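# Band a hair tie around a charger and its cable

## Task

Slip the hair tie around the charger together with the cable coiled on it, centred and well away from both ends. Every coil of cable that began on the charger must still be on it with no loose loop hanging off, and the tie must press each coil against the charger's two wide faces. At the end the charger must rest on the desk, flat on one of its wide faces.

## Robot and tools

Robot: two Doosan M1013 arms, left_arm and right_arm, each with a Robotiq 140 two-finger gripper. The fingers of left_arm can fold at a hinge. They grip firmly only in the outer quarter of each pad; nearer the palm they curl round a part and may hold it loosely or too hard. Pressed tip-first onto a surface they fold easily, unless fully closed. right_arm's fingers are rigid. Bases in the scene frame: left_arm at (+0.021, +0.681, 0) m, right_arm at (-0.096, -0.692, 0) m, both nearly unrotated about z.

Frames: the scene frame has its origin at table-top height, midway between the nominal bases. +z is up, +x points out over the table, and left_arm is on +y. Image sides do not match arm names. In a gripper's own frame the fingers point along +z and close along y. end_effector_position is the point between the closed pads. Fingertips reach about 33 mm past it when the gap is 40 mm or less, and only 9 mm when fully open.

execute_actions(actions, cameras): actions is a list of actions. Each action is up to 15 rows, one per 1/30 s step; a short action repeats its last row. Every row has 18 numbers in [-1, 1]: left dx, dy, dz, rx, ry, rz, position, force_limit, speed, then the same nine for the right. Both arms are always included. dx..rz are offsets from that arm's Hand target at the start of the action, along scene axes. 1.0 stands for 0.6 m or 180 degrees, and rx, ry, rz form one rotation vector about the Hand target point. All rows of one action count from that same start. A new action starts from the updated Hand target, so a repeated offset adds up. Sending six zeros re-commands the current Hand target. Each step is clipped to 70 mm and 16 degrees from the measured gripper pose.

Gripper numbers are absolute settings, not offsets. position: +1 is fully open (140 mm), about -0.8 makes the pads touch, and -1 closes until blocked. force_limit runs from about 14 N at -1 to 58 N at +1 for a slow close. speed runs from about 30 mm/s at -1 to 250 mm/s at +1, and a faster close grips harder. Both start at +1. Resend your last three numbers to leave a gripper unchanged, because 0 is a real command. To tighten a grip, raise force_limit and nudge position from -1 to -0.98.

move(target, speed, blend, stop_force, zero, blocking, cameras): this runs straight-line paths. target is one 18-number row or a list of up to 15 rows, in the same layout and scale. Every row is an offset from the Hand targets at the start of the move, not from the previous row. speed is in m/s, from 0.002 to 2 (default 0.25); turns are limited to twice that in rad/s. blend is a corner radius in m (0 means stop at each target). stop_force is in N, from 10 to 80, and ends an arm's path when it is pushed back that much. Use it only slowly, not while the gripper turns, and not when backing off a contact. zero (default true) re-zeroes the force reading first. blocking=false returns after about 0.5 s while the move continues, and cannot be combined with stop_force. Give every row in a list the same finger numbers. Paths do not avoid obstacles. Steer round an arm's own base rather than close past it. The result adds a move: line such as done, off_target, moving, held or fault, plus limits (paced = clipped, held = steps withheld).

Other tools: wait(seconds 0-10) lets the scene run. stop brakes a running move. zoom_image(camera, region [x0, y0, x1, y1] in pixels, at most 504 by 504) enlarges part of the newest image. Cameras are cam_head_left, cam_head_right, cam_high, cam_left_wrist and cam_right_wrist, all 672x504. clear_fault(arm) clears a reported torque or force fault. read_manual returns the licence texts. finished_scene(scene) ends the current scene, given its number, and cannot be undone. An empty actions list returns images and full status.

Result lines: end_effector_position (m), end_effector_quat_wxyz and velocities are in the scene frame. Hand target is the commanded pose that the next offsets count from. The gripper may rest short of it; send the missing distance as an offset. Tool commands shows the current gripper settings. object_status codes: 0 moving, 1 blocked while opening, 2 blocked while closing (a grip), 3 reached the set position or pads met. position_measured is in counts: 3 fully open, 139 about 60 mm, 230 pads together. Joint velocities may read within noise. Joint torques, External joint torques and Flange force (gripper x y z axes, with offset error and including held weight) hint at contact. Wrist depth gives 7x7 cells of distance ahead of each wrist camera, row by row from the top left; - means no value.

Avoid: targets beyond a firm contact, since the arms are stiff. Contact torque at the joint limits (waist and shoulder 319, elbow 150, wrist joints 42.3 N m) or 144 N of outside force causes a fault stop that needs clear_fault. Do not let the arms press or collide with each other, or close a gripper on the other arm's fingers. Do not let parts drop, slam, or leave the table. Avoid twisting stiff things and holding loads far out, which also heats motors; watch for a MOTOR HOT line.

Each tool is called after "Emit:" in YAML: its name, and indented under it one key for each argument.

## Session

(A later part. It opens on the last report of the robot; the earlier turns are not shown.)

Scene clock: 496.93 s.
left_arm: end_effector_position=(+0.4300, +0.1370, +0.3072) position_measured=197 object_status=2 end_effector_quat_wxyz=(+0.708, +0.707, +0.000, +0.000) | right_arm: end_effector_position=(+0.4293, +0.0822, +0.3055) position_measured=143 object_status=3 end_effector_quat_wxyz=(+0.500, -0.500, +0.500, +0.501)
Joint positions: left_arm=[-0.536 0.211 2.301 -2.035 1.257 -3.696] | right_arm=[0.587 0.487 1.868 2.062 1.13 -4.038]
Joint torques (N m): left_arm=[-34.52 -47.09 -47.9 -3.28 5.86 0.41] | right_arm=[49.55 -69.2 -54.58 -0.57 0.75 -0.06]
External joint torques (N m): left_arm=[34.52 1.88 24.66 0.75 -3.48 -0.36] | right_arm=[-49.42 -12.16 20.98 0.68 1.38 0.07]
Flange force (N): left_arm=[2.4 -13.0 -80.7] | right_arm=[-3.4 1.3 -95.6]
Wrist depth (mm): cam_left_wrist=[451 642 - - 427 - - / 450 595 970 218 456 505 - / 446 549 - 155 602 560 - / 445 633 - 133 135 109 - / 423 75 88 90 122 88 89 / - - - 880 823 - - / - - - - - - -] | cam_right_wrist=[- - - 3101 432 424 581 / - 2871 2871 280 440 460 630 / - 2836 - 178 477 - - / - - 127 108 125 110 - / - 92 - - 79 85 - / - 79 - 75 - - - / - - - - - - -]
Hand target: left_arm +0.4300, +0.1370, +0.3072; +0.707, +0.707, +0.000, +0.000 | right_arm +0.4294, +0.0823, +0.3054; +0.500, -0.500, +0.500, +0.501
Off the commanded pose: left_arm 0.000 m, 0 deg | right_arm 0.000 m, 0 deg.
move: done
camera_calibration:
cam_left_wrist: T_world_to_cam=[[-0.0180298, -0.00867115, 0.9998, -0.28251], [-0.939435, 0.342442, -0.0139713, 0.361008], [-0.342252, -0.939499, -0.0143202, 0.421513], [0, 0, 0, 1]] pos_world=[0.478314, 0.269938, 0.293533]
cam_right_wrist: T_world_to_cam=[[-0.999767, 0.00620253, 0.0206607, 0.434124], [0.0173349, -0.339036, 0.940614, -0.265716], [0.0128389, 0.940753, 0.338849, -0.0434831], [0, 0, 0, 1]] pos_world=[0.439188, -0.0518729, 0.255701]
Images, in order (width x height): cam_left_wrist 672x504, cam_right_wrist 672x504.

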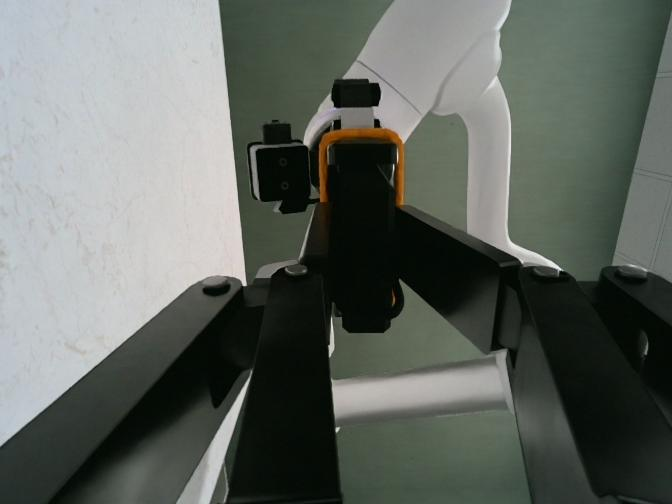

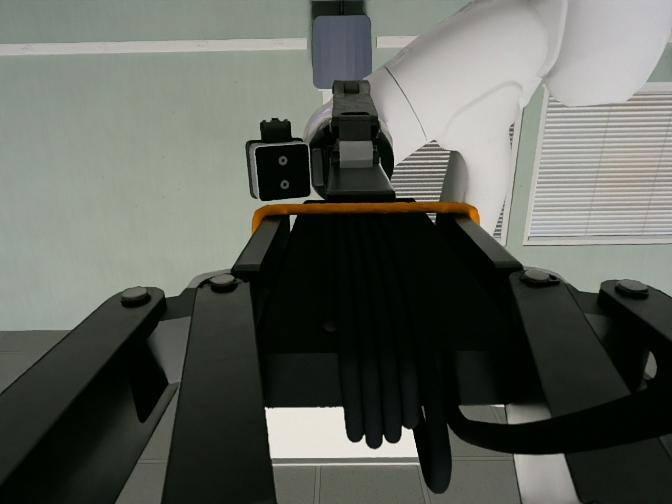

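Emit:
move:
  target: [0,0,0,0,0,0,-1,0,-1,0,-0.025,0,0,0,0,-0.11,1,-1]
  speed: 0.03
  cameras: ["cam_left_wrist","cam_right_wrist","cam_high","cam_head_left"]

Emit:
zoom_image:
  camera: "cam_head_left"
  region: [270, 260, 420, 350]

Emit:
zoom_image:
  camera: "cam_high"
  region: [260, 200, 420, 320]

Scene clock: 503.17 s.
left_arm: end_effector_position=(+0.4300, +0.1370, +0.3071) position_measured=197 object_status=2 end_effector_quat_wxyz=(+0.707, +0.707, +0.000, +0.000) | right_arm: end_effector_position=(+0.4294, +0.0674, +0.3054) position_measured=143 object_status=3 end_effector_quat_wxyz=(+0.500, -0.500, +0.500, +0.501)
Joint positions: left_arm=[-0.536 0.211 2.301 -2.035 1.257 -3.696] | right_arm=[0.569 0.476 1.888 2.05 1.145 -4.04]
Joint torques (N m): left_arm=[2.06 -50.25 -25.06 -2.58 3.4 0.44] | right_arm=[2.98 -79.98 -36.44 0.12 1.93 0]
External joint torques (N m): left_arm=[-2.25 5.38 1.88 0.06 -1.03 -0.39] | right_arm=[-2.91 -0.06 3.16 0.05 0.21 0]
Flange force (N): left_arm=[0.5 -8.6 6.7] | right_arm=[1.6 2.6 -7.8]
Wrist depth (mm): cam_left_wrist=[466 646 2350 2850 438 - - / 484 557 912 231 471 518 - / 446 683 - 155 626 606 - / 452 635 - 134 137 646 - / 425 75 92 90 126 88 91 / - - - 901 844 - - / - - - - - - -] | cam_right_wrist=[- - 2907 2613 462 - 595 / - 2907 3420 402 - - 629 / - - 2643 178 - - - / - - 127 - - - - / - 92 - - - - - / - 77 - - - - - / - - - - - - -]
Hand target: left_arm +0.4300, +0.1370, +0.3072; +0.707, +0.707, +0.000, +0.000 | right_arm +0.4294, +0.0673, +0.3054; +0.500, -0.500, +0.500, +0.501
Off the commanded pose: left_arm 0.000 m, 0 deg | right_arm 0.000 m, 0 deg.
move: done
camera_calibration:
cam_left_wrist: T_world_to_cam=[[-0.0179717, -0.00879721, 0.9998, -0.282406], [-0.939404, 0.342531, -0.0138721, 0.360844], [-0.34234, -0.939466, -0.01442, 0.421541], [0, 0, 0, 1]] pos_world=[0.478213, 0.269939, 0.293433]
cam_right_wrist: T_world_to_cam=[[-0.999766, 0.00616977, 0.0207543, 0.43419], [0.0174357, -0.338915, 0.940655, -0.270814], [0.0128376, 0.940797, 0.338728, -0.0294319], [0, 0, 0, 1]] pos_world=[0.439188, -0.0667724, 0.255701]
Images, in order (width x height): cam_head_left 672x504, cam_high 672x504, cam_left_wrist 672x504, cam_right_wrist 672x504.

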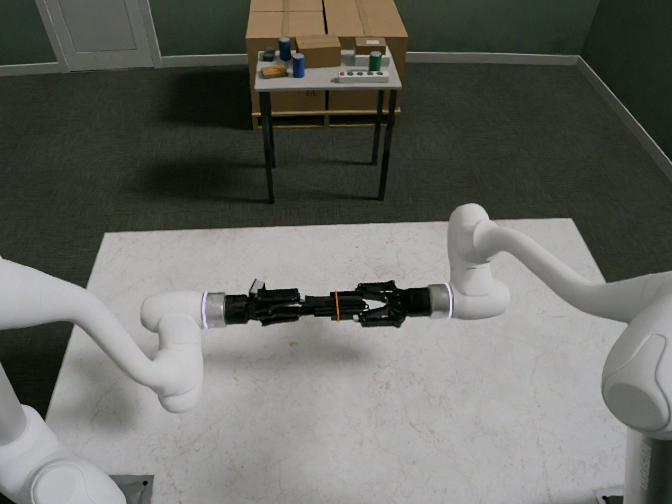

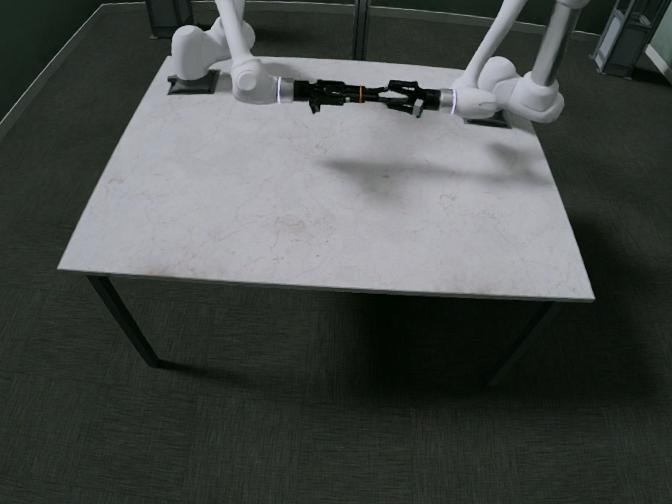

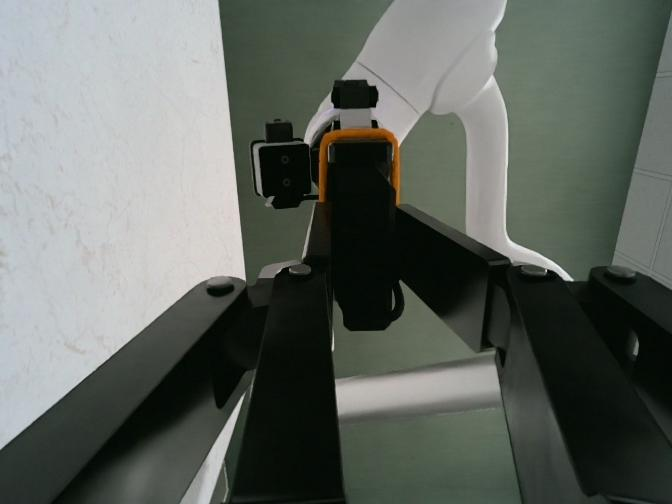

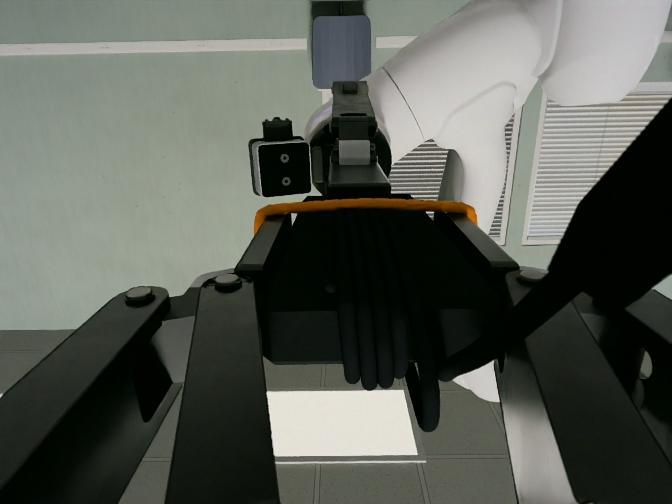

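Scaled by 3.360 from the camera's 672x504 image, which has a finer 960x720 frame.

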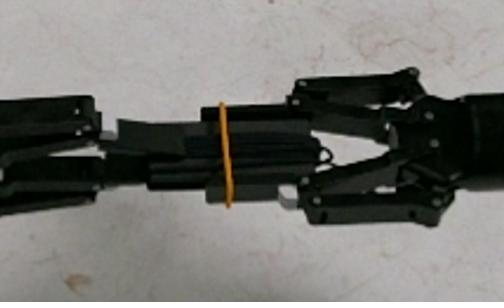

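Scaled by 3.150 from the camera's 672x504 image, which has a finer 960x720 frame.

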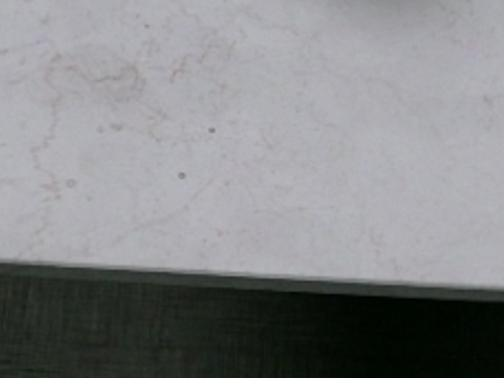

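Emit:
move:
  target:
    - [0,0,0,0,0,0,-1,0,-1,0,0,0,0,0,0,-1,0,-1]
    - [0,0,0,0,0,0,-0.2,0,-1,0,0,0,0,0,0,-1,0,-1]
    - [0,-0.0817,0,0,0,0,-0.2,0.5,-1,0,0,0,0,0,0,-1,0,-1]
    - [0,-0.0817,0,0,0,0,-1,0.5,-1,0,0,0,0,0,0,-1,0,-1]
  speed: 0.06
  cameras: ["cam_left_wrist","cam_head_left"]

Emit:
zoom_image:
  camera: "cam_head_left"
  region: [270, 260, 420, 350]

Scene clock: 516.23 s.
left_arm: end_effector_position=(+0.4300, +0.0880, +0.3071) position_measured=191 object_status=0 end_effector_quat_wxyz=(+0.707, +0.707, +0.000, +0.000) | right_arm: end_effector_position=(+0.4294, +0.0673, +0.3056) position_measured=150 object_status=2 end_effector_quat_wxyz=(+0.500, -0.500, +0.500, +0.501)
Joint positions: left_arm=[-0.622 0.242 2.257 -2.109 1.206 -3.682] | right_arm=[0.569 0.476 1.888 2.05 1.145 -4.04]
Joint torques (N m): left_arm=[4.09 -68.09 -35.38 -5.85 8.79 0.59] | right_arm=[0.7 -65.05 -22.98 -3.62 -2.7 0.11]
External joint torques (N m): left_arm=[-3.9 19.12 11.41 3.2 -6.41 -0.55] | right_arm=[-0.7 -15.06 -10.27 3.79 4.83 -0.11]
Flange force (N): left_arm=[0.0 -27.6 10.0] | right_arm=[-16.5 -0.2 -0.6]
Wrist depth (mm): cam_left_wrist=[444 576 - - 393 394 - / 447 570 - 184 415 486 - / 445 594 - 123 - 542 - / 444 - - 103 - 633 2303 / 425 77 91 - 88 91 - / - 69 - - 99 - 74 / - - - - - - 66] | cam_right_wrist=[3230 - - 2528 406 - - / - - - 228 408 - 4388 / - 4307 - 159 - - - / - - 127 119 100 - - / - 92 - - 87 - 79 / - 80 - - - - - / - - - - - - -]
Hand target: left_arm +0.4300, +0.0880, +0.3072; +0.707, +0.707, +0.000, +0.000 | right_arm +0.4294, +0.0673, +0.3054; +0.500, -0.500, +0.500, +0.501
Off the commanded pose: left_arm 0.000 m, 0 deg | right_arm 0.000 m, 0 deg.
move: done
camera_calibration:
cam_left_wrist: T_world_to_cam=[[-0.0179702, -0.00879777, 0.9998, -0.282836], [-0.939404, 0.342531, -0.0138705, 0.377722], [-0.34234, -0.939466, -0.01442, 0.375541], [0, 0, 0, 1]] pos_world=[0.478313, 0.220939, 0.293433]
Images, in order (width x height): cam_head_left 672x504, cam_left_wrist 672x504.

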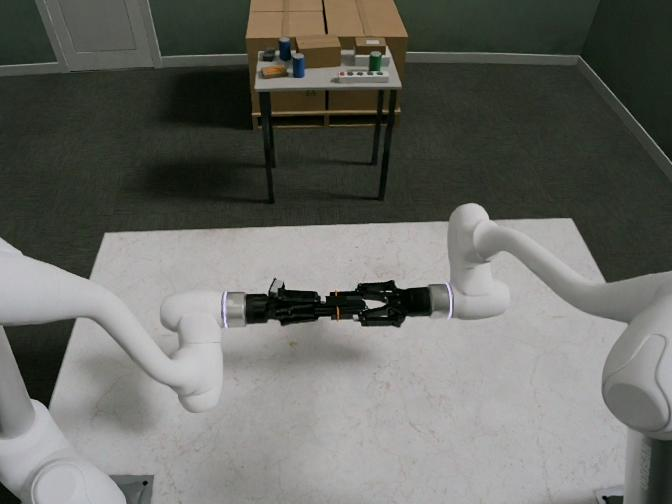

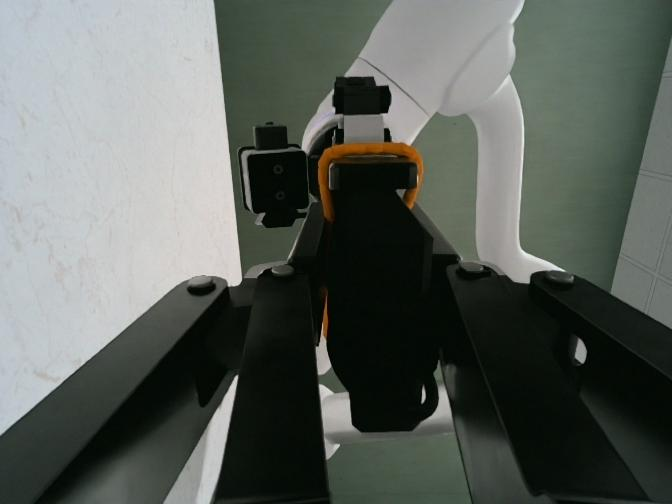

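Scaled by 3.360 from the camera's 672x504 image, which has a finer 960x720 frame.

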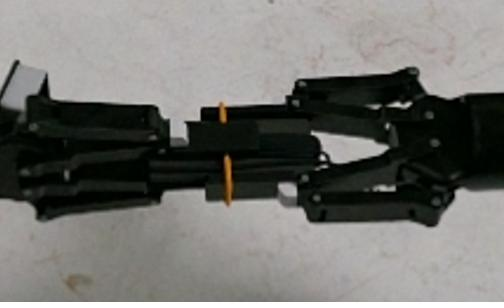

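Emit:
move:
  target: [0,0,0,0,0,0,-1,0.5,-1,0,0,0,0,0,0,-0.13,1,-1]

Emit:
move:
  target: [0,0,0,0,0,0,-1,0.5,-1,0,-0.025,0,0,0,0,-0.13,1,-1]
  speed: 0.03
  cameras: ["cam_left_wrist","cam_right_wrist","cam_head_left"]

Emit:
zoom_image:
  camera: "cam_head_left"
  region: [270, 260, 420, 350]

Scene clock: 519.83 s.
left_arm: end_effector_position=(+0.4300, +0.0880, +0.3073) position_measured=193 object_status=0 end_effector_quat_wxyz=(+0.708, +0.707, +0.000, +0.000) | right_arm: end_effector_position=(+0.4293, +0.0673, +0.3053) position_measured=145 object_status=3 end_effector_quat_wxyz=(+0.500, -0.500, +0.500, +0.501)
Joint positions: left_arm=[-0.622 0.242 2.257 -2.109 1.206 -3.682] | right_arm=[0.569 0.476 1.888 2.05 1.145 -4.04]
Joint torques (N m): left_arm=[2.95 -55.46 -26.09 -2.94 3.67 0.45] | right_arm=[1.02 -79.01 -34.1 -0.25 1.58 -0.05]
External joint torques (N m): left_arm=[-2.74 6.4 2.11 0.29 -1.28 -0.4] | right_arm=[-0.96 -1.54 0.55 0.42 0.57 0.05]
Flange force (N): left_arm=[0.4 -9.4 7.6] | right_arm=[-1.0 1.7 -3.2]
Wrist depth (mm): cam_left_wrist=[441 579 2651 2235 393 407 - / - 569 - 184 418 500 - / 448 - - 123 - 588 - / 444 639 - 122 109 614 - / - 83 91 87 85 88 91 / - 72 - - 95 - - / - - - - - - -] | cam_right_wrist=[3420 2802 3186 2643 398 388 586 / 3276 - - 188 407 - 3060 / - 2280 - 157 308 - 2907 / - - 115 129 - - - / - 92 - - - - - / - 76 - - - - - / - - - - - - -]
Hand target: left_arm +0.4300, +0.0880, +0.3072; +0.707, +0.707, +0.000, +0.000 | right_arm +0.4294, +0.0673, +0.3054; +0.500, -0.500, +0.500, +0.501
Off the commanded pose: left_arm 0.000 m, 0 deg | right_arm 0.000 m, 0 deg.
move: done

Scene clock: 520.60 s.
left_arm: end_effector_position=(+0.4300, +0.0880, +0.3072) position_measured=193 object_status=2 end_effector_quat_wxyz=(+0.707, +0.707, +0.000, +0.000) | right_arm: end_effector_position=(+0.4293, +0.0524, +0.3054) position_measured=145 object_status=3 end_effector_quat_wxyz=(+0.500, -0.500, +0.500, +0.501)
Joint positions: left_arm=[-0.622 0.242 2.257 -2.109 1.206 -3.682] | right_arm=[0.551 0.465 1.907 2.038 1.16 -4.041]
Joint torques (N m): left_arm=[4.19 -55.58 -24.81 -2.85 3.57 0.43] | right_arm=[0.6 -79.3 -33.32 -0.38 1.78 -0.14]
External joint torques (N m): left_arm=[-4.38 6.62 0.8 0.19 -1.18 -0.38] | right_arm=[-0.52 0.37 0.15 0.59 0.36 0.15]
Flange force (N): left_arm=[0.5 -9.2 11.7] | right_arm=[1.0 -0.2 -0.4]
Wrist depth (mm): cam_left_wrist=[430 616 - - 408 2651 - / 478 - - 199 431 523 - / 445 - - 138 137 562 2651 / 402 674 877 122 109 614 - / - 83 91 103 111 88 91 / - 72 - - 95 - - / - - - - - - -] | cam_right_wrist=[2236 2769 - 2613 426 422 606 / - - - 205 - 443 - / - 3322 - 164 - 533 - / 3371 - 127 115 - - 4651 / - 92 - 104 - 85 84 / - 76 - - - - - / - - - 2349 - - -]
Hand target: left_arm +0.4300, +0.0880, +0.3072; +0.707, +0.707, +0.000, +0.000 | right_arm +0.4294, +0.0523, +0.3054; +0.500, -0.500, +0.500, +0.501
Off the commanded pose: left_arm 0.000 m, 0 deg | right_arm 0.000 m, 0 deg.
move: done
camera_calibration:
cam_left_wrist: T_world_to_cam=[[-0.018064, -0.00876332, 0.999798, -0.282897], [-0.939403, 0.342531, -0.0139705, 0.377752], [-0.34234, -0.939466, -0.0144198, 0.375543], [0, 0, 0, 1]] pos_world=[0.478314, 0.220938, 0.293533]
cam_right_wrist: T_world_to_cam=[[-0.999766, 0.00616977, 0.0207543, 0.434283], [0.0174357, -0.338915, 0.940655, -0.275898], [0.0128376, 0.940797, 0.338728, -0.0153199], [0, 0, 0, 1]] pos_world=[0.439188, -0.0817724, 0.255701]
Images, in order (width x height): cam_head_left 672x504, cam_left_wrist 672x504, cam_right_wrist 672x504.

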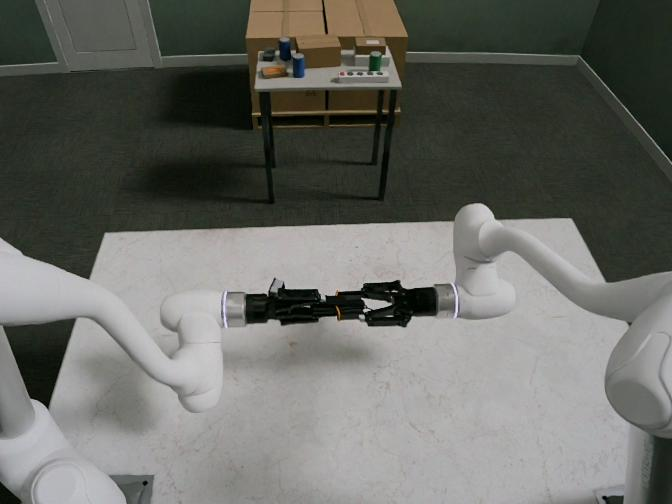

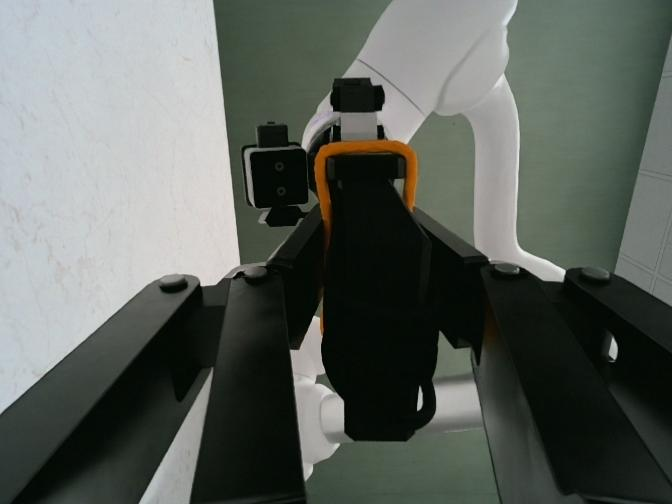

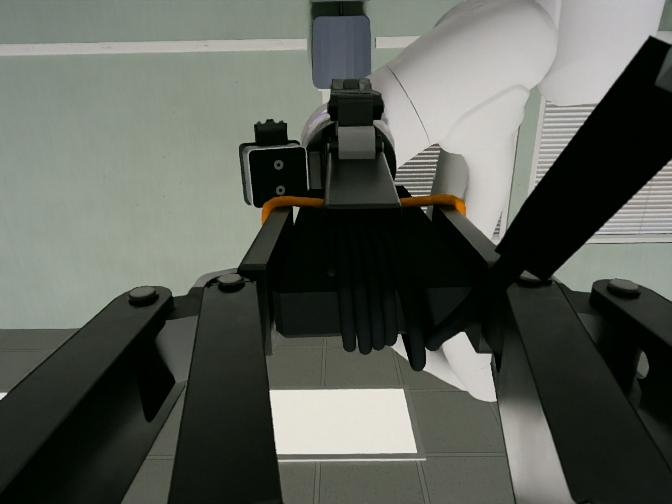

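Scaled by 3.360 from the camera's 672x504 image, which has a finer 960x720 frame.

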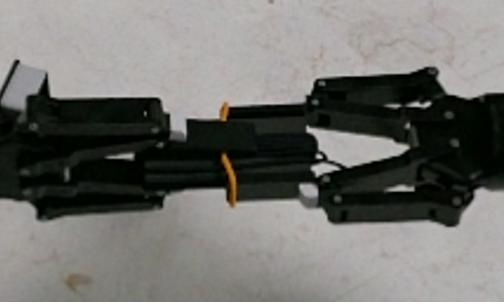

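Pinch holding the middle while sides slide. Continue.

Emit:
move:
  target: [0,0,0,0,0,0,-1,0.5,-1,0,-0.05,0,0,0,0,-0.13,1,-1]
  speed: 0.03
  cameras: ["cam_left_wrist","cam_right_wrist","cam_head_left"]

Emit:
zoom_image:
  camera: "cam_head_left"
  region: [270, 260, 420, 350]

Scene clock: 524.07 s.
left_arm: end_effector_position=(+0.4300, +0.0880, +0.3071) position_measured=193 object_status=2 end_effector_quat_wxyz=(+0.707, +0.707, +0.000, +0.000) | right_arm: end_effector_position=(+0.4293, +0.0224, +0.3054) position_measured=145 object_status=3 end_effector_quat_wxyz=(+0.500, -0.500, +0.500, +0.501)
Joint positions: left_arm=[-0.622 0.242 2.257 -2.109 1.206 -3.682] | right_arm=[0.513 0.443 1.944 2.011 1.19 -4.044]
Joint torques (N m): left_arm=[1.1 -54.36 -26.12 -2.66 3.37 0.45] | right_arm=[2.95 -76.83 -35.14 0.32 1.77 -0.04]
External joint torques (N m): left_arm=[-1.05 5.43 2.1 0 -0.98 -0.41] | right_arm=[-2.83 0.62 2.73 -0.01 0.36 0.04]
Flange force (N): left_arm=[1.2 -8.3 4.2] | right_arm=[2.3 1.4 -6.8]
Wrist depth (mm): cam_left_wrist=[442 649 - - 435 472 - / 428 755 - 226 464 559 3123 / 446 637 - 140 573 557 - / 405 559 - 122 116 637 - / - 83 91 87 86 88 91 / - 72 - - - - - / - - - - - - -] | cam_right_wrist=[2769 - - 2907 468 436 641 / 2643 - - 394 452 445 - / 3276 3634 - 193 843 2907 - / 3634 - 115 133 131 2836 - / - 92 111 - 884 85 84 / - 77 - 3143 - - - / - - - - - - -]
Hand target: left_arm +0.4300, +0.0880, +0.3072; +0.707, +0.707, +0.000, +0.000 | right_arm +0.4294, +0.0223, +0.3054; +0.500, -0.500, +0.500, +0.501
Off the commanded pose: left_arm 0.000 m, 0 deg | right_arm 0.000 m, 0 deg.
move: done
camera_calibration:
cam_left_wrist: T_world_to_cam=[[-0.0180643, -0.00876501, 0.999798, -0.282897], [-0.939435, 0.342443, -0.0139715, 0.377787], [-0.342251, -0.939498, -0.0144201, 0.375507], [0, 0, 0, 1]] pos_world=[0.478314, 0.220938, 0.293533]
cam_right_wrist: T_world_to_cam=[[-0.999766, 0.00616977, 0.0207543, 0.434468], [0.0174357, -0.338915, 0.940655, -0.286065], [0.0128376, 0.940797, 0.338728, 0.012904], [0, 0, 0, 1]] pos_world=[0.439188, -0.111772, 0.255701]
Images, in order (width x height): cam_head_left 672x504, cam_left_wrist 672x504, cam_right_wrist 672x504.

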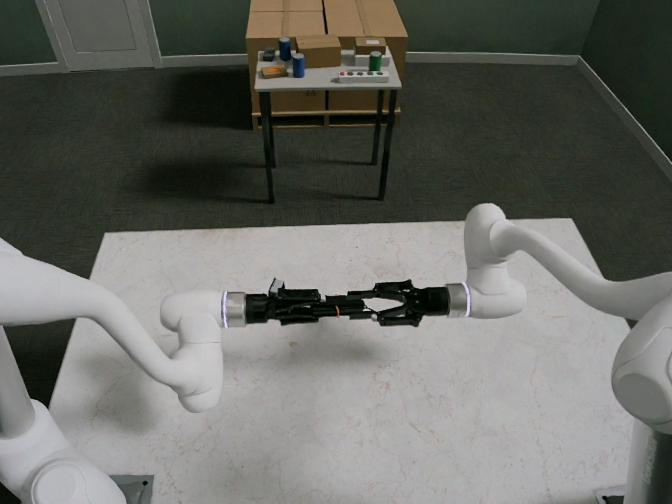

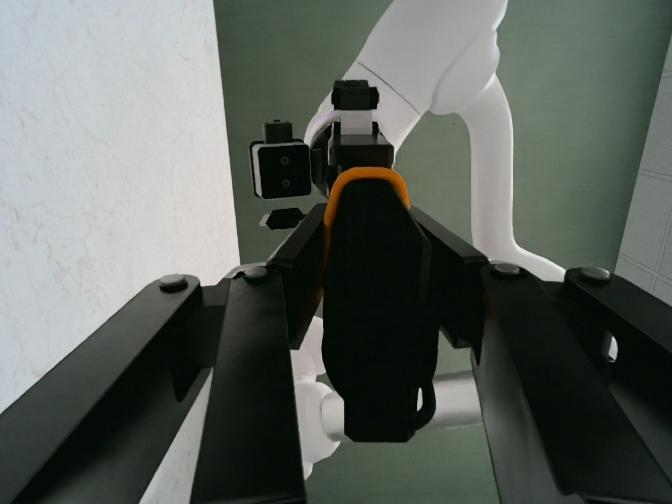

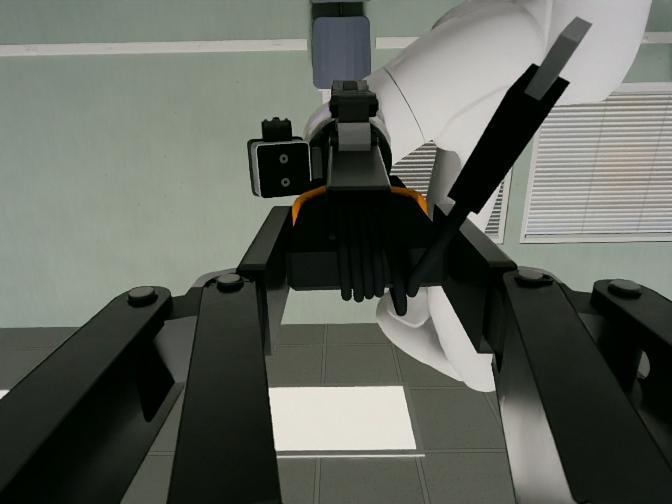

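Scaled by 3.360 from the camera's 672x504 image, which has a finer 960x720 frame.

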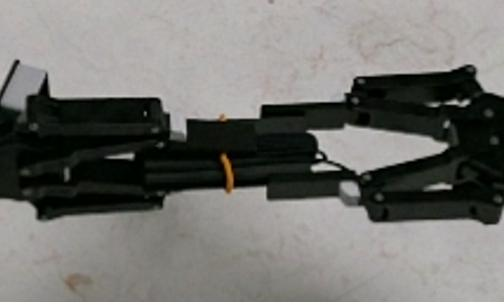

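Emit:
move:
  target:
    - [0,0,0,0,0,0,-1,0.5,-1,0,0,0,0,0,0,-1,0,-1]
    - [0,0,0,0,0,0,-0.05,0.5,-1,0,0,0,0,0,0,-1,0,-1]
    - [0,0.3,0,0,0,0,-0.05,0.5,-1,0,0,0,0,0,0,-1,0,-1]
  speed: 0.12
  cameras: ["cam_left_wrist","cam_right_wrist"]

Emit:
zoom_image:
  camera: "cam_left_wrist"
  region: [230, 60, 450, 300]

Scene clock: 533.33 s.
left_arm: end_effector_position=(+0.4300, +0.2679, +0.3072) position_measured=135 object_status=3 end_effector_quat_wxyz=(+0.707, +0.707, +0.000, +0.000) | right_arm: end_effector_position=(+0.4294, +0.0223, +0.3054) position_measured=151 object_status=2 end_effector_quat_wxyz=(+0.500, -0.500, +0.500, +0.501)
Joint positions: left_arm=[-0.261 0.154 2.378 -1.802 1.413 -3.733] | right_arm=[0.513 0.443 1.944 2.011 1.19 -4.044]
Joint torques (N m): left_arm=[1.55 -41 -22.22 -1.79 2.58 0.43] | right_arm=[2.14 -78.91 -37.03 0.78 2.58 -0.07]
External joint torques (N m): left_arm=[-1.58 3.64 0.69 -0.31 -0.28 -0.38] | right_arm=[-2.12 2.28 4.34 -0.45 -0.43 0.07]
Flange force (N): left_arm=[2.5 -6.4 5.2] | right_arm=[4.2 2.7 -6.3]
Wrist depth (mm): cam_left_wrist=[418 637 - 3166 597 - - / 445 597 - 626 691 - - / 447 591 - - 768 - - / 447 557 124 2561 160 109 - / - 87 109 1107 - 88 88 / - - 1018 1032 - - - / - - - 5845 - - -] | cam_right_wrist=[- - 3578 2673 2871 722 627 / - - - 512 639 837 2944 / 3143 - 2944 - 664 - - / - - 126 - 113 108 - / - 92 109 - - 85 84 / - 80 - - - - - / - - - - - - -]
Hand target: left_arm +0.4300, +0.2680, +0.3072; +0.707, +0.707, +0.000, +0.000 | right_arm +0.4294, +0.0223, +0.3054; +0.500, -0.500, +0.500, +0.501
Off the commanded pose: left_arm 0.000 m, 0 deg | right_arm 0.000 m, 0 deg.
move: done
camera_calibration:
cam_left_wrist: T_world_to_cam=[[-0.018064, -0.00876332, 0.999798, -0.281321], [-0.939403, 0.342531, -0.0139705, 0.316131], [-0.34234, -0.939466, -0.0144198, 0.544552], [0, 0, 0, 1]] pos_world=[0.478314, 0.400838, 0.293533]
cam_right_wrist: T_world_to_cam=[[-0.999766, 0.00616977, 0.0207543, 0.434468], [0.0174357, -0.338915, 0.940655, -0.286065], [0.0128376, 0.940797, 0.338728, 0.012904], [0, 0, 0, 1]] pos_world=[0.439188, -0.111772, 0.255701]
Images, in order (width x height): cam_left_wrist 672x504, cam_right_wrist 672x504.

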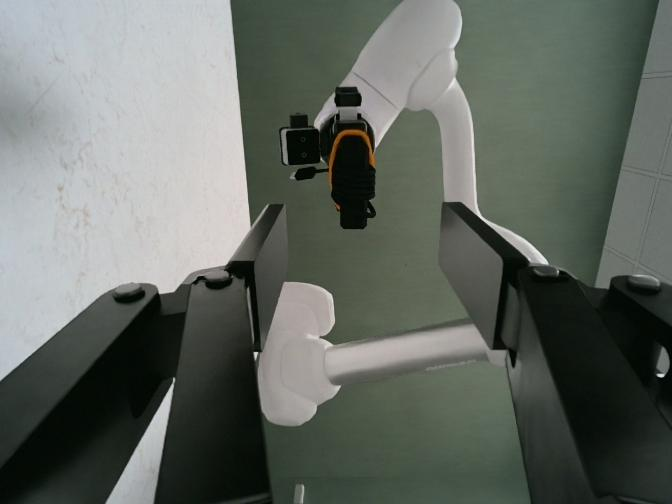

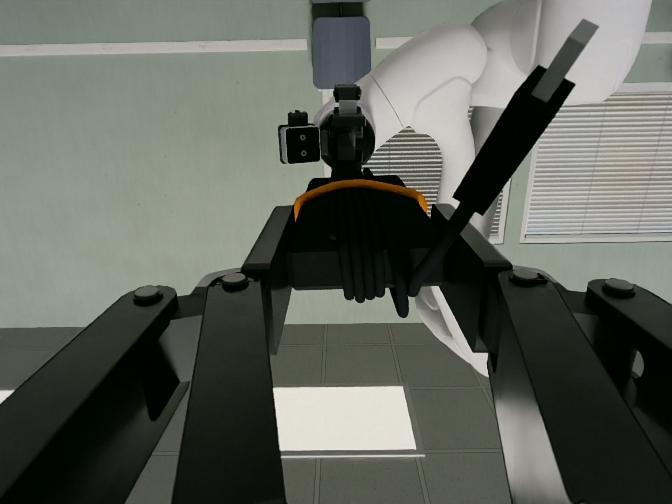

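Scaled by 2.100 from the camera's 672x504 image, which has a finer 960x720 frame.

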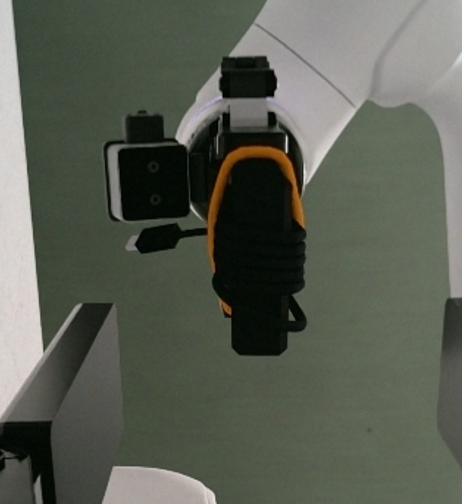

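Emit:
move:
  target: [0,0,0.3,0,-0.5,0,0,0,-1,0,0,0,0,0,0,-1,0,-1]
  speed: 0.4

Emit:
move:
  target: [0,0,0,0.5,0,0,0,0,-1,0,0,0,0,0,0,-1,0,-1]
  speed: 0.4

Emit:
move:
  target: [0,-0.242,0,0,0,0,0,0,-1,0,0,0,0,0,0,-1,0,-1]
  cameras: ["cam_left_wrist","cam_head_left","cam_high"]

Emit:
zoom_image:
  camera: "cam_head_left"
  region: [250, 240, 470, 380]

Scene clock: 541.40 s.
left_arm: end_effector_position=(+0.4300, +0.2680, +0.4871) position_measured=129 object_status=3 end_effector_quat_wxyz=(+0.500, +0.500, -0.500, +0.500) | right_arm: end_effector_position=(+0.4294, +0.0223, +0.3054) position_measured=151 object_status=2 end_effector_quat_wxyz=(+0.500, -0.500, +0.500, +0.501)
Joint positions: left_arm=[-0.261 -0.108 2.208 -1.714 1.333 -2.596] | right_arm=[0.513 0.443 1.944 2.011 1.19 -4.044]
Joint torques (N m): left_arm=[1.29 -26.09 -35.85 -2.44 1.62 0.42] | right_arm=[2.3 -78.75 -36.92 0.86 2.62 -0.08]
External joint torques (N m): left_arm=[-1.2 2.35 0.82 -0.4 -0.19 -0.42] | right_arm=[-2.31 2.07 4.24 -0.53 -0.48 0.08]
Flange force (N): left_arm=[-2.6 -1.7 4.0] | right_arm=[3.8 2.5 -6.6]
Wrist depth (mm): cam_left_wrist=[- - - - 823 738 669 / 3123 - - 706 752 - 762 / - - 663 687 3166 - 832 / - - 136 630 150 122 898 / - 86 91 472 - 107 87 / - - - 333 - - - / - - - 651 - - -] | cam_right_wrist=[- - - 2613 - 718 630 / - - - - - 868 705 / - - - - - 965 - / - - 127 - 115 969 - / - 91 109 2982 133 85 84 / - 80 - - - - - / - - - - - - -]
Hand target: left_arm +0.4300, +0.2680, +0.4872; +0.500, +0.500, -0.500, +0.500 | right_arm +0.4294, +0.0223, +0.3054; +0.500, -0.500, +0.500, +0.501
Off the commanded pose: left_arm 0.000 m, 0 deg | right_arm 0.000 m, 0 deg.
move: done

Scene clock: 543.90 s.
left_arm: end_effector_position=(+0.4300, +0.2680, +0.4872) position_measured=129 object_status=3 end_effector_quat_wxyz=(+0.001, +0.707, -0.707, +0.000) | right_arm: end_effector_position=(+0.4294, +0.0223, +0.3054) position_measured=151 object_status=2 end_effector_quat_wxyz=(+0.500, -0.500, +0.500, +0.501)
Joint positions: left_arm=[-0.832 0.038 1.448 -0.001 1.656 -3.992] | right_arm=[0.513 0.443 1.944 2.011 1.19 -4.044]
Joint torques (N m): left_arm=[2.87 -49.69 -42.74 4.41 0.28 0.33] | right_arm=[2.89 -78.84 -36.92 0.82 2.61 -0.16]
External joint torques (N m): left_arm=[-2.74 3.48 0.65 -0.12 -0.32 -0.33] | right_arm=[-2.9 2.47 4.36 -0.49 -0.47 0.16]
Flange force (N): left_arm=[6.7 0.8 1.4] | right_arm=[4.2 1.8 -7.2]
Wrist depth (mm): cam_left_wrist=[562 562 567 559 556 551 556 / 591 571 592 589 591 577 586 / 614 608 614 569 606 637 613 / 693 661 136 - 169 122 630 / - 86 91 710 689 107 87 / - - - - 728 - - / - - - 826 811 - -] | cam_right_wrist=[- 3276 3420 2613 808 686 630 / 3020 - - 2907 816 810 - / - - - - 837 - - / - 3186 127 139 115 3276 - / - 91 109 - - 85 84 / - 80 - 452 - - - / - - - 468 - - -]
Hand target: left_arm +0.4300, +0.2680, +0.4872; +0.001, +0.707, -0.707, +0.000 | right_arm +0.4294, +0.0223, +0.3054; +0.500, -0.500, +0.500, +0.501
Off the commanded pose: left_arm 0.000 m, 0 deg | right_arm 0.000 m, 0 deg.
move: done

Scene clock: 544.97 s.
left_arm: end_effector_position=(+0.4300, +0.1228, +0.4872) position_measured=129 object_status=3 end_effector_quat_wxyz=(+0.001, +0.707, -0.707, +0.000) | right_arm: end_effector_position=(+0.4294, +0.0223, +0.3054) position_measured=151 object_status=2 end_effector_quat_wxyz=(+0.500, -0.500, +0.500, +0.501)
Joint positions: left_arm=[-0.971 0.221 1.238 -0.001 1.683 -4.13] | right_arm=[0.513 0.443 1.944 2.011 1.19 -4.044]
Joint torques (N m): left_arm=[1.23 -69.22 -43.08 4.41 0.14 0.41] | right_arm=[2.22 -78.79 -36.95 0.83 2.62 -0.09]
External joint torques (N m): left_arm=[-1.37 4.06 1 -0.13 -0.18 -0.41] | right_arm=[-2.23 2.09 4.06 -0.5 -0.47 0.09]
Flange force (N): left_arm=[5.2 -0.6 1.6] | right_arm=[3.7 2.3 -6.2]
Wrist depth (mm): cam_left_wrist=[564 562 560 270 566 - 551 / 595 582 588 292 595 603 567 / 648 - 625 306 659 619 630 / - - 136 611 169 112 667 / - 86 114 - 701 107 87 / - - - - 760 - - / - - - - - - -] | cam_right_wrist=[- - 3186 2673 753 680 632 / - - 3020 - 765 - - / 3020 3143 2836 - 786 - - / - - 127 - 115 107 - / - 91 109 - 840 85 84 / - 80 - - - - - / - - - 577 - - -]
Hand target: left_arm +0.4300, +0.1228, +0.4872; +0.001, +0.707, -0.707, +0.000 | right_arm +0.4294, +0.0223, +0.3054; +0.500, -0.500, +0.500, +0.501
Off the commanded pose: left_arm 0.000 m, 0 deg | right_arm 0.000 m, 0 deg.
move: done
camera_calibration:
cam_left_wrist: T_world_to_cam=[[-0.999798, 0.0180634, -0.00876474, 0.447666], [0.0139713, 0.939447, 0.342411, -0.28861], [0.0144191, 0.342219, -0.93951, 0.550703], [0, 0, 0, 1]] pos_world=[0.443667, 0.0745862, 0.620138]
Images, in order (width x height): cam_head_left 672x504, cam_high 672x504, cam_left_wrist 672x504.

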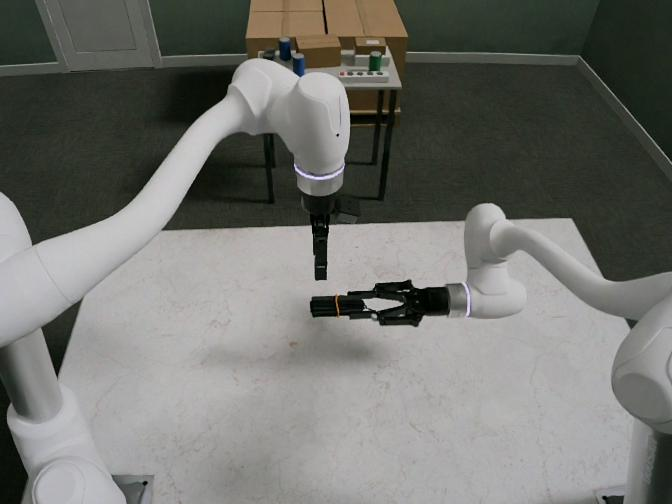

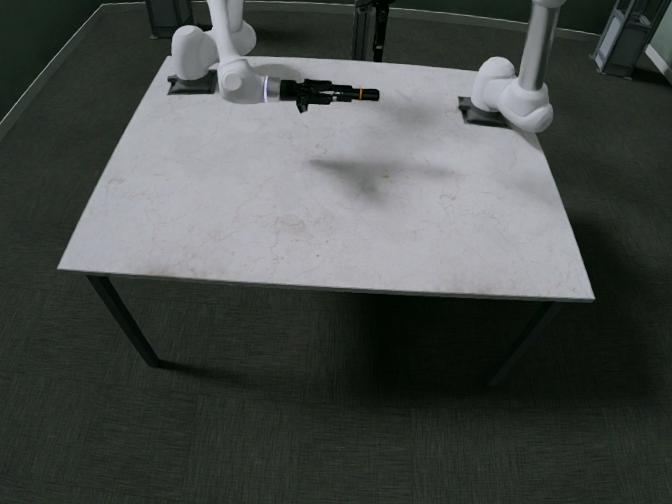

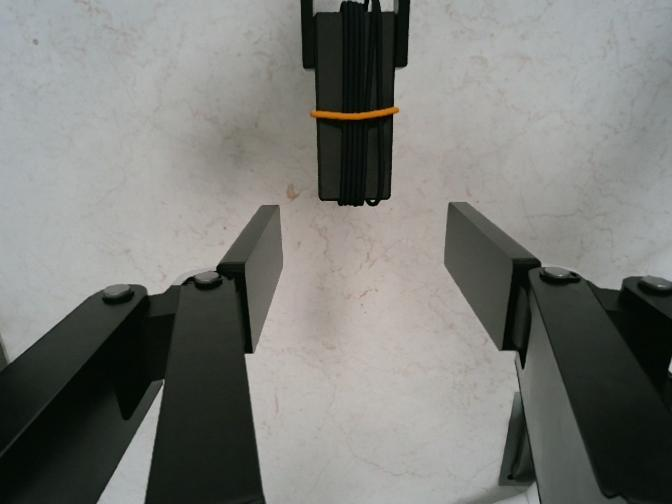

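Scaled by 2.291 from the camera's 672x504 image, which has a finer 960x720 frame.

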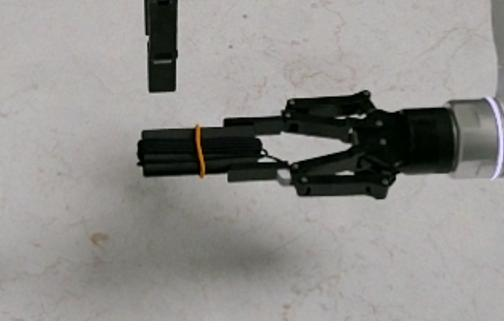

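Emit:
move:
  target:
    - [0,0.003,-0.15,0,0,0,0.15,0,-1,0,0,0,0,0,0,-1,0,-1]
    - [0,0.003,-0.26,0,0,0,0.15,0,-1,0,0,0,0,0,0,-1,0,-1]
    - [0,0.003,-0.26,0,0,0,-1,0,-1,0,0,0,0,0,0,-1,0,-1]
  speed: 0.08
  cameras: ["cam_left_wrist"]

Scene clock: 554.37 s.
left_arm: end_effector_position=(+0.4300, +0.1246, +0.3311) position_measured=151 object_status=0 end_effector_quat_wxyz=(+0.001, +0.707, -0.707, +0.000) | right_arm: end_effector_position=(+0.4294, +0.0223, +0.3054) position_measured=151 object_status=2 end_effector_quat_wxyz=(+0.500, -0.500, +0.500, +0.501)
Joint positions: left_arm=[-0.97 0.226 1.512 -0.001 1.404 -4.129] | right_arm=[0.513 0.443 1.944 2.011 1.19 -4.044]
Joint torques (N m): left_arm=[10.23 -64.91 -45.8 8.7 -4.01 0.06] | right_arm=[17.72 -83.54 -33.71 -3.56 7.96 -0.08]
External joint torques (N m): left_arm=[-9.86 -0.2 4.12 -4.44 3.96 -0.06] | right_arm=[-17.72 7.29 1.11 3.89 -5.82 0.08]
Flange force (N): left_arm=[2.3 16.1 -0.9] | right_arm=[7.7 -15.1 -9.7]
Wrist depth (mm): cam_left_wrist=[418 416 416 130 131 412 414 / 441 435 433 139 144 439 436 / 464 476 465 148 457 463 465 / 497 496 124 157 151 483 485 / - 86 84 529 - 83 87 / - 73 - 562 - - - / - - - 613 - - -] | cam_right_wrist=[- - 3276 2673 750 684 634 / - - 2769 - 763 3020 676 / - 2704 - - 783 - - / - 4388 128 139 114 107 - / - 91 110 247 252 85 84 / - 80 - 275 269 - - / - - - 284 288 - -]
Hand target: left_arm +0.4300, +0.1246, +0.3312; +0.001, +0.707, -0.707, +0.000 | right_arm +0.4294, +0.0223, +0.3054; +0.500, -0.500, +0.500, +0.501
Off the commanded pose: left_arm 0.000 m, 0 deg | right_arm 0.000 m, 0 deg.
move: done
camera_calibration:
cam_left_wrist: T_world_to_cam=[[-0.9998, 0.0180296, -0.00866946, 0.446226], [0.0139703, 0.939403, 0.34253, -0.236809], [0.0143198, 0.34234, -0.939467, 0.403479], [0, 0, 0, 1]] pos_world=[0.443667, 0.0762863, 0.464038]
Images, in order (width x height): cam_left_wrist 672x504.

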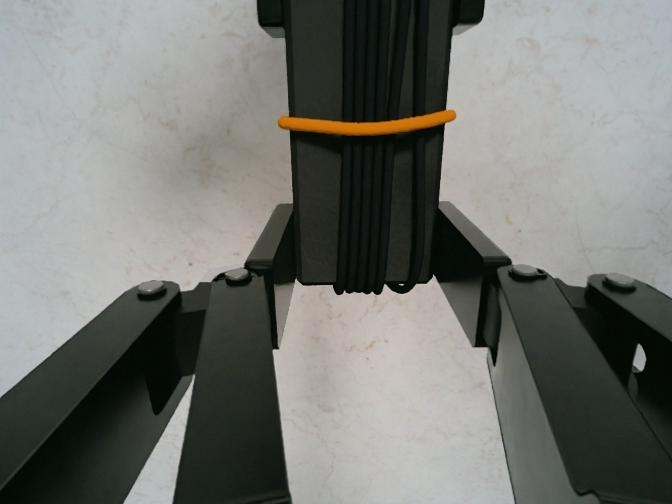

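Emit:
move:
  target:
    - [0,0,0,0,0,0,-1,0,-1,0,0,0,0,0,0,0,0,-1]
    - [0,0,0,0,0,0,-1,0,-1,0,-0.3,0,0,0,0,0,0,-1]
  speed: 0.1
  cameras: ["cam_left_wrist","cam_right_wrist"]

Scene clock: 559.97 s.
left_arm: end_effector_position=(+0.4300, +0.1246, +0.3311) position_measured=151 object_status=2 end_effector_quat_wxyz=(+0.001, +0.707, -0.707, +0.000) | right_arm: end_effector_position=(+0.4293, -0.1577, +0.3054) position_measured=129 object_status=3 end_effector_quat_wxyz=(+0.500, -0.500, +0.500, +0.501)
Joint positions: left_arm=[-0.97 0.226 1.512 -0.001 1.404 -4.129] | right_arm=[0.244 0.34 2.113 1.809 1.38 -4.046]
Joint torques (N m): left_arm=[1.36 -71.04 -44.03 4.34 0.02 0.41] | right_arm=[3.95 -64.19 -33.3 0.84 1.89 -0.13]
External joint torques (N m): left_arm=[-1.5 6.5 2.5 -0.12 -0.07 -0.41] | right_arm=[-3.91 -0.12 3 0.17 0.25 0.13]
Flange force (N): left_arm=[5.8 -0.9 5.6] | right_arm=[1.3 3.3 -8.8]
Wrist depth (mm): cam_left_wrist=[419 418 422 131 135 409 414 / 456 442 441 138 145 439 460 / 467 468 467 148 153 463 463 / 497 492 122 157 154 109 488 / - 86 84 531 529 83 87 / - 73 - 567 - - - / - - - 630 608 - -] | cam_right_wrist=[- 2944 2907 2704 884 796 - / - - - 3186 934 3143 - / - 2584 - - 934 - - / - 3371 127 430 170 - - / - 91 107 448 738 91 88 / - 80 538 458 - - - / - - - 480 - - -]
Hand target: left_arm +0.4300, +0.1246, +0.3312; +0.001, +0.707, -0.707, +0.000 | right_arm +0.4294, -0.1577, +0.3054; +0.500, -0.500, +0.500, +0.501
Off the commanded pose: left_arm 0.000 m, 0 deg | right_arm 0.000 m, 0 deg.
move: done
camera_calibration:
cam_left_wrist: T_world_to_cam=[[-0.999798, 0.0180655, -0.00876275, 0.446266], [0.0139721, 0.939403, 0.342531, -0.23681], [0.0144198, 0.34234, -0.939466, 0.403435], [0, 0, 0, 1]] pos_world=[0.443667, 0.0762861, 0.464038]
cam_right_wrist: T_world_to_cam=[[-0.999766, 0.00616977, 0.0207543, 0.435578], [0.0174357, -0.338915, 0.940655, -0.34707], [0.0128376, 0.940797, 0.338728, 0.182247], [0, 0, 0, 1]] pos_world=[0.439188, -0.291772, 0.255701]
Images, in order (width x height): cam_left_wrist 672x504, cam_right_wrist 672x504.

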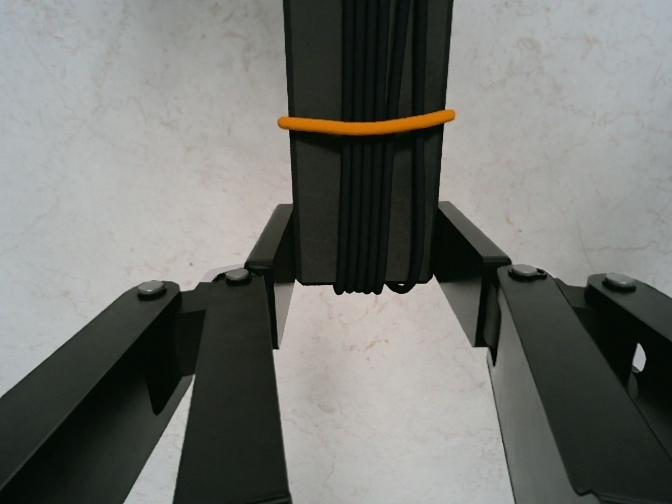

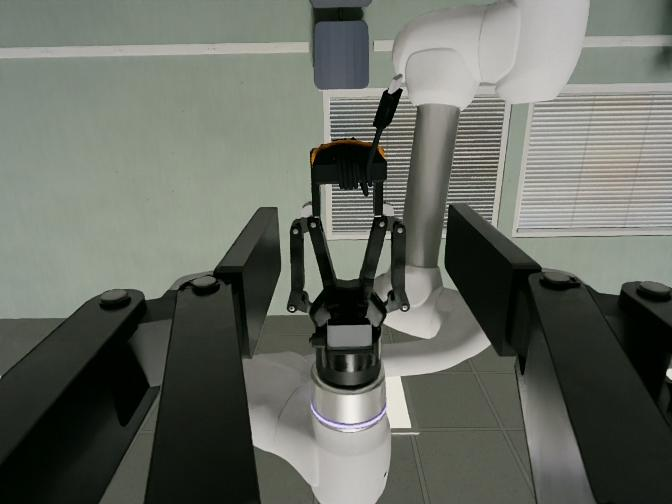

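Emit:
move:
  target: [0,0,-0.435,0,0,0,-1,0,-1,0,-0.1,0,0,0,0,0,0,-1]
  speed: 0.15

Emit:
move:
  target: [0,0,-0.058,0,0,0,-1,0,-1,0,0,0,0,0,0,0,0,-1]
  speed: 0.015
  stop_force: 10
  cameras: ["cam_left_wrist","cam_right_wrist"]

Scene clock: 566.60 s.
left_arm: end_effector_position=(+0.4300, +0.1246, +0.0702) position_measured=151 object_status=2 end_effector_quat_wxyz=(+0.001, +0.707, -0.707, +0.000) | right_arm: end_effector_position=(+0.4293, -0.2177, +0.3054) position_measured=129 object_status=3 end_effector_quat_wxyz=(+0.500, -0.500, +0.500, +0.501)
Joint positions: left_arm=[-0.97 0.388 1.801 -0.001 0.953 -4.128] | right_arm=[0.138 0.318 2.148 1.727 1.447 -4.046]
Joint torques (N m): left_arm=[1.18 -80.36 -36.66 3.65 -0.04 0.37] | right_arm=[2.73 -62.01 -32.17 1.08 1.89 -0.03]
External joint torques (N m): left_arm=[-1.31 6.6 2.18 -0.14 -0.01 -0.37] | right_arm=[-2.7 0.56 2.53 0.17 0.25 0.04]
Flange force (N): left_arm=[4.9 -0.6 8.0] | right_arm=[2.2 3.0 -6.0]
Wrist depth (mm): cam_left_wrist=[182 182 182 131 136 181 181 / 192 192 192 138 145 191 191 / 204 206 203 148 153 203 203 / 217 216 138 156 152 210 215 / - 86 84 230 231 82 87 / - 73 - 248 250 - - / - - - 266 266 - -] | cam_right_wrist=[- - - 412 912 843 - / - - - 413 961 891 - / - - 523 436 961 - 4472 / - - 141 455 170 - - / - 90 94 496 957 91 88 / - 80 - 2982 - - - / - - - - - - -]
Hand target: left_arm +0.4300, +0.1246, +0.0702; +0.001, +0.707, -0.707, +0.000 | right_arm +0.4294, -0.2177, +0.3054; +0.500, -0.500, +0.500, +0.501
Off the commanded pose: left_arm 0.000 m, 0 deg | right_arm 0.000 m, 0 deg.
move: done

Scene clock: 569.23 s.
left_arm: end_effector_position=(+0.4301, +0.1245, +0.0399) position_measured=151 object_status=2 end_effector_quat_wxyz=(+0.001, +0.707, -0.707, +0.000) | right_arm: end_effector_position=(+0.4294, -0.2177, +0.3054) position_measured=129 object_status=3 end_effector_quat_wxyz=(+0.500, -0.500, +0.500, +0.501)
Joint positions: left_arm=[-0.97 0.418 1.822 -0.001 0.902 -4.128] | right_arm=[0.138 0.318 2.148 1.727 1.447 -4.046]
Joint torques (N m): left_arm=[1.33 -73.99 -30.69 3.66 0.13 0.37] | right_arm=[2.35 -62.29 -32.33 1.15 1.93 -0.13]
External joint torques (N m): left_arm=[-1.41 -1.27 -2.42 -0.29 -0.18 -0.37] | right_arm=[-2.35 0.46 2.51 0.11 0.21 0.13]
Flange force (N): left_arm=[4.0 0.3 -2.6] | right_arm=[1.8 3.1 -5.4]
Wrist depth (mm): cam_left_wrist=[155 155 154 129 134 154 154 / 164 163 164 137 140 162 162 / 173 174 173 147 153 172 172 / 184 184 140 156 151 179 180 / - 86 84 199 196 82 87 / - 73 - 210 210 - - / - - - 227 226 - -] | cam_right_wrist=[- - - 407 912 843 2704 / - 3020 - 412 945 965 3060 / 3276 3276 496 431 961 - - / 4845 3322 127 454 170 - - / - 90 94 - 888 91 88 / - 80 - 2769 2584 - - / - - - - - - -]
Hand target: left_arm +0.4301, +0.1245, +0.0399; +0.001, +0.707, -0.707, +0.000 (not the last commanded pose) | right_arm +0.4294, -0.2177, +0.3054; +0.500, -0.500, +0.500, +0.501
Off the commanded pose: left_arm 0.005 m, 0 deg | right_arm 0.000 m, 0 deg.
move: contact (left_arm)
camera_calibration:
cam_left_wrist: T_world_to_cam=[[-0.999797, 0.0180979, -0.00885859, 0.443727], [0.0139715, 0.939446, 0.342412, -0.137047], [0.0145191, 0.342219, -0.939508, 0.129835], [0, 0, 0, 1]] pos_world=[0.443667, 0.076286, 0.172838]
cam_right_wrist: T_world_to_cam=[[-0.999766, 0.00616977, 0.0207543, 0.435948], [0.0174357, -0.338915, 0.940655, -0.367405], [0.0128376, 0.940797, 0.338728, 0.238695], [0, 0, 0, 1]] pos_world=[0.439188, -0.351772, 0.255701]
Images, in order (width x height): cam_left_wrist 672x504, cam_right_wrist 672x504.

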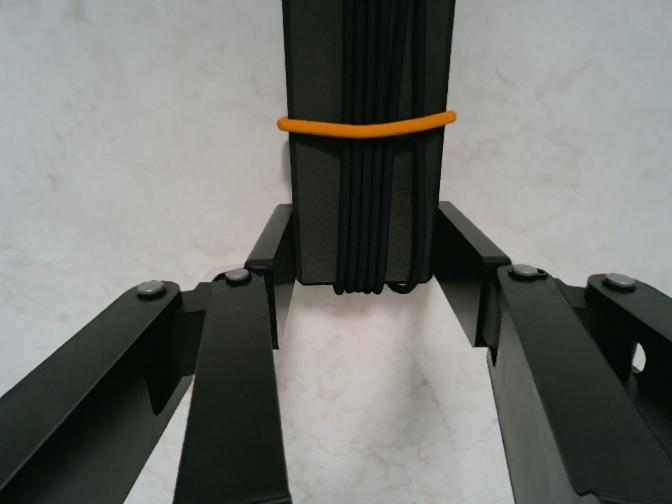

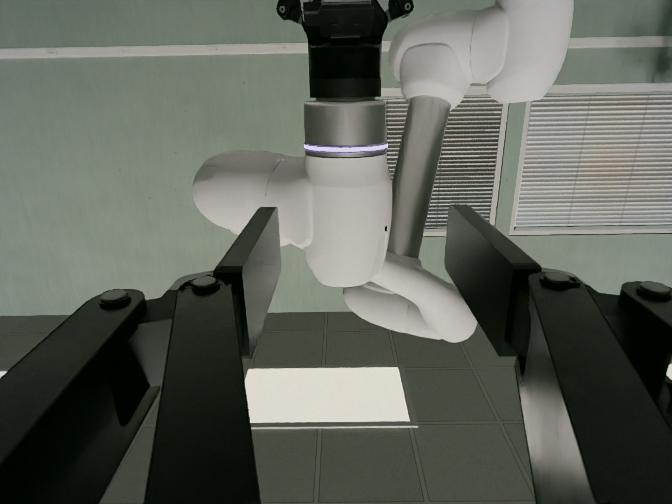

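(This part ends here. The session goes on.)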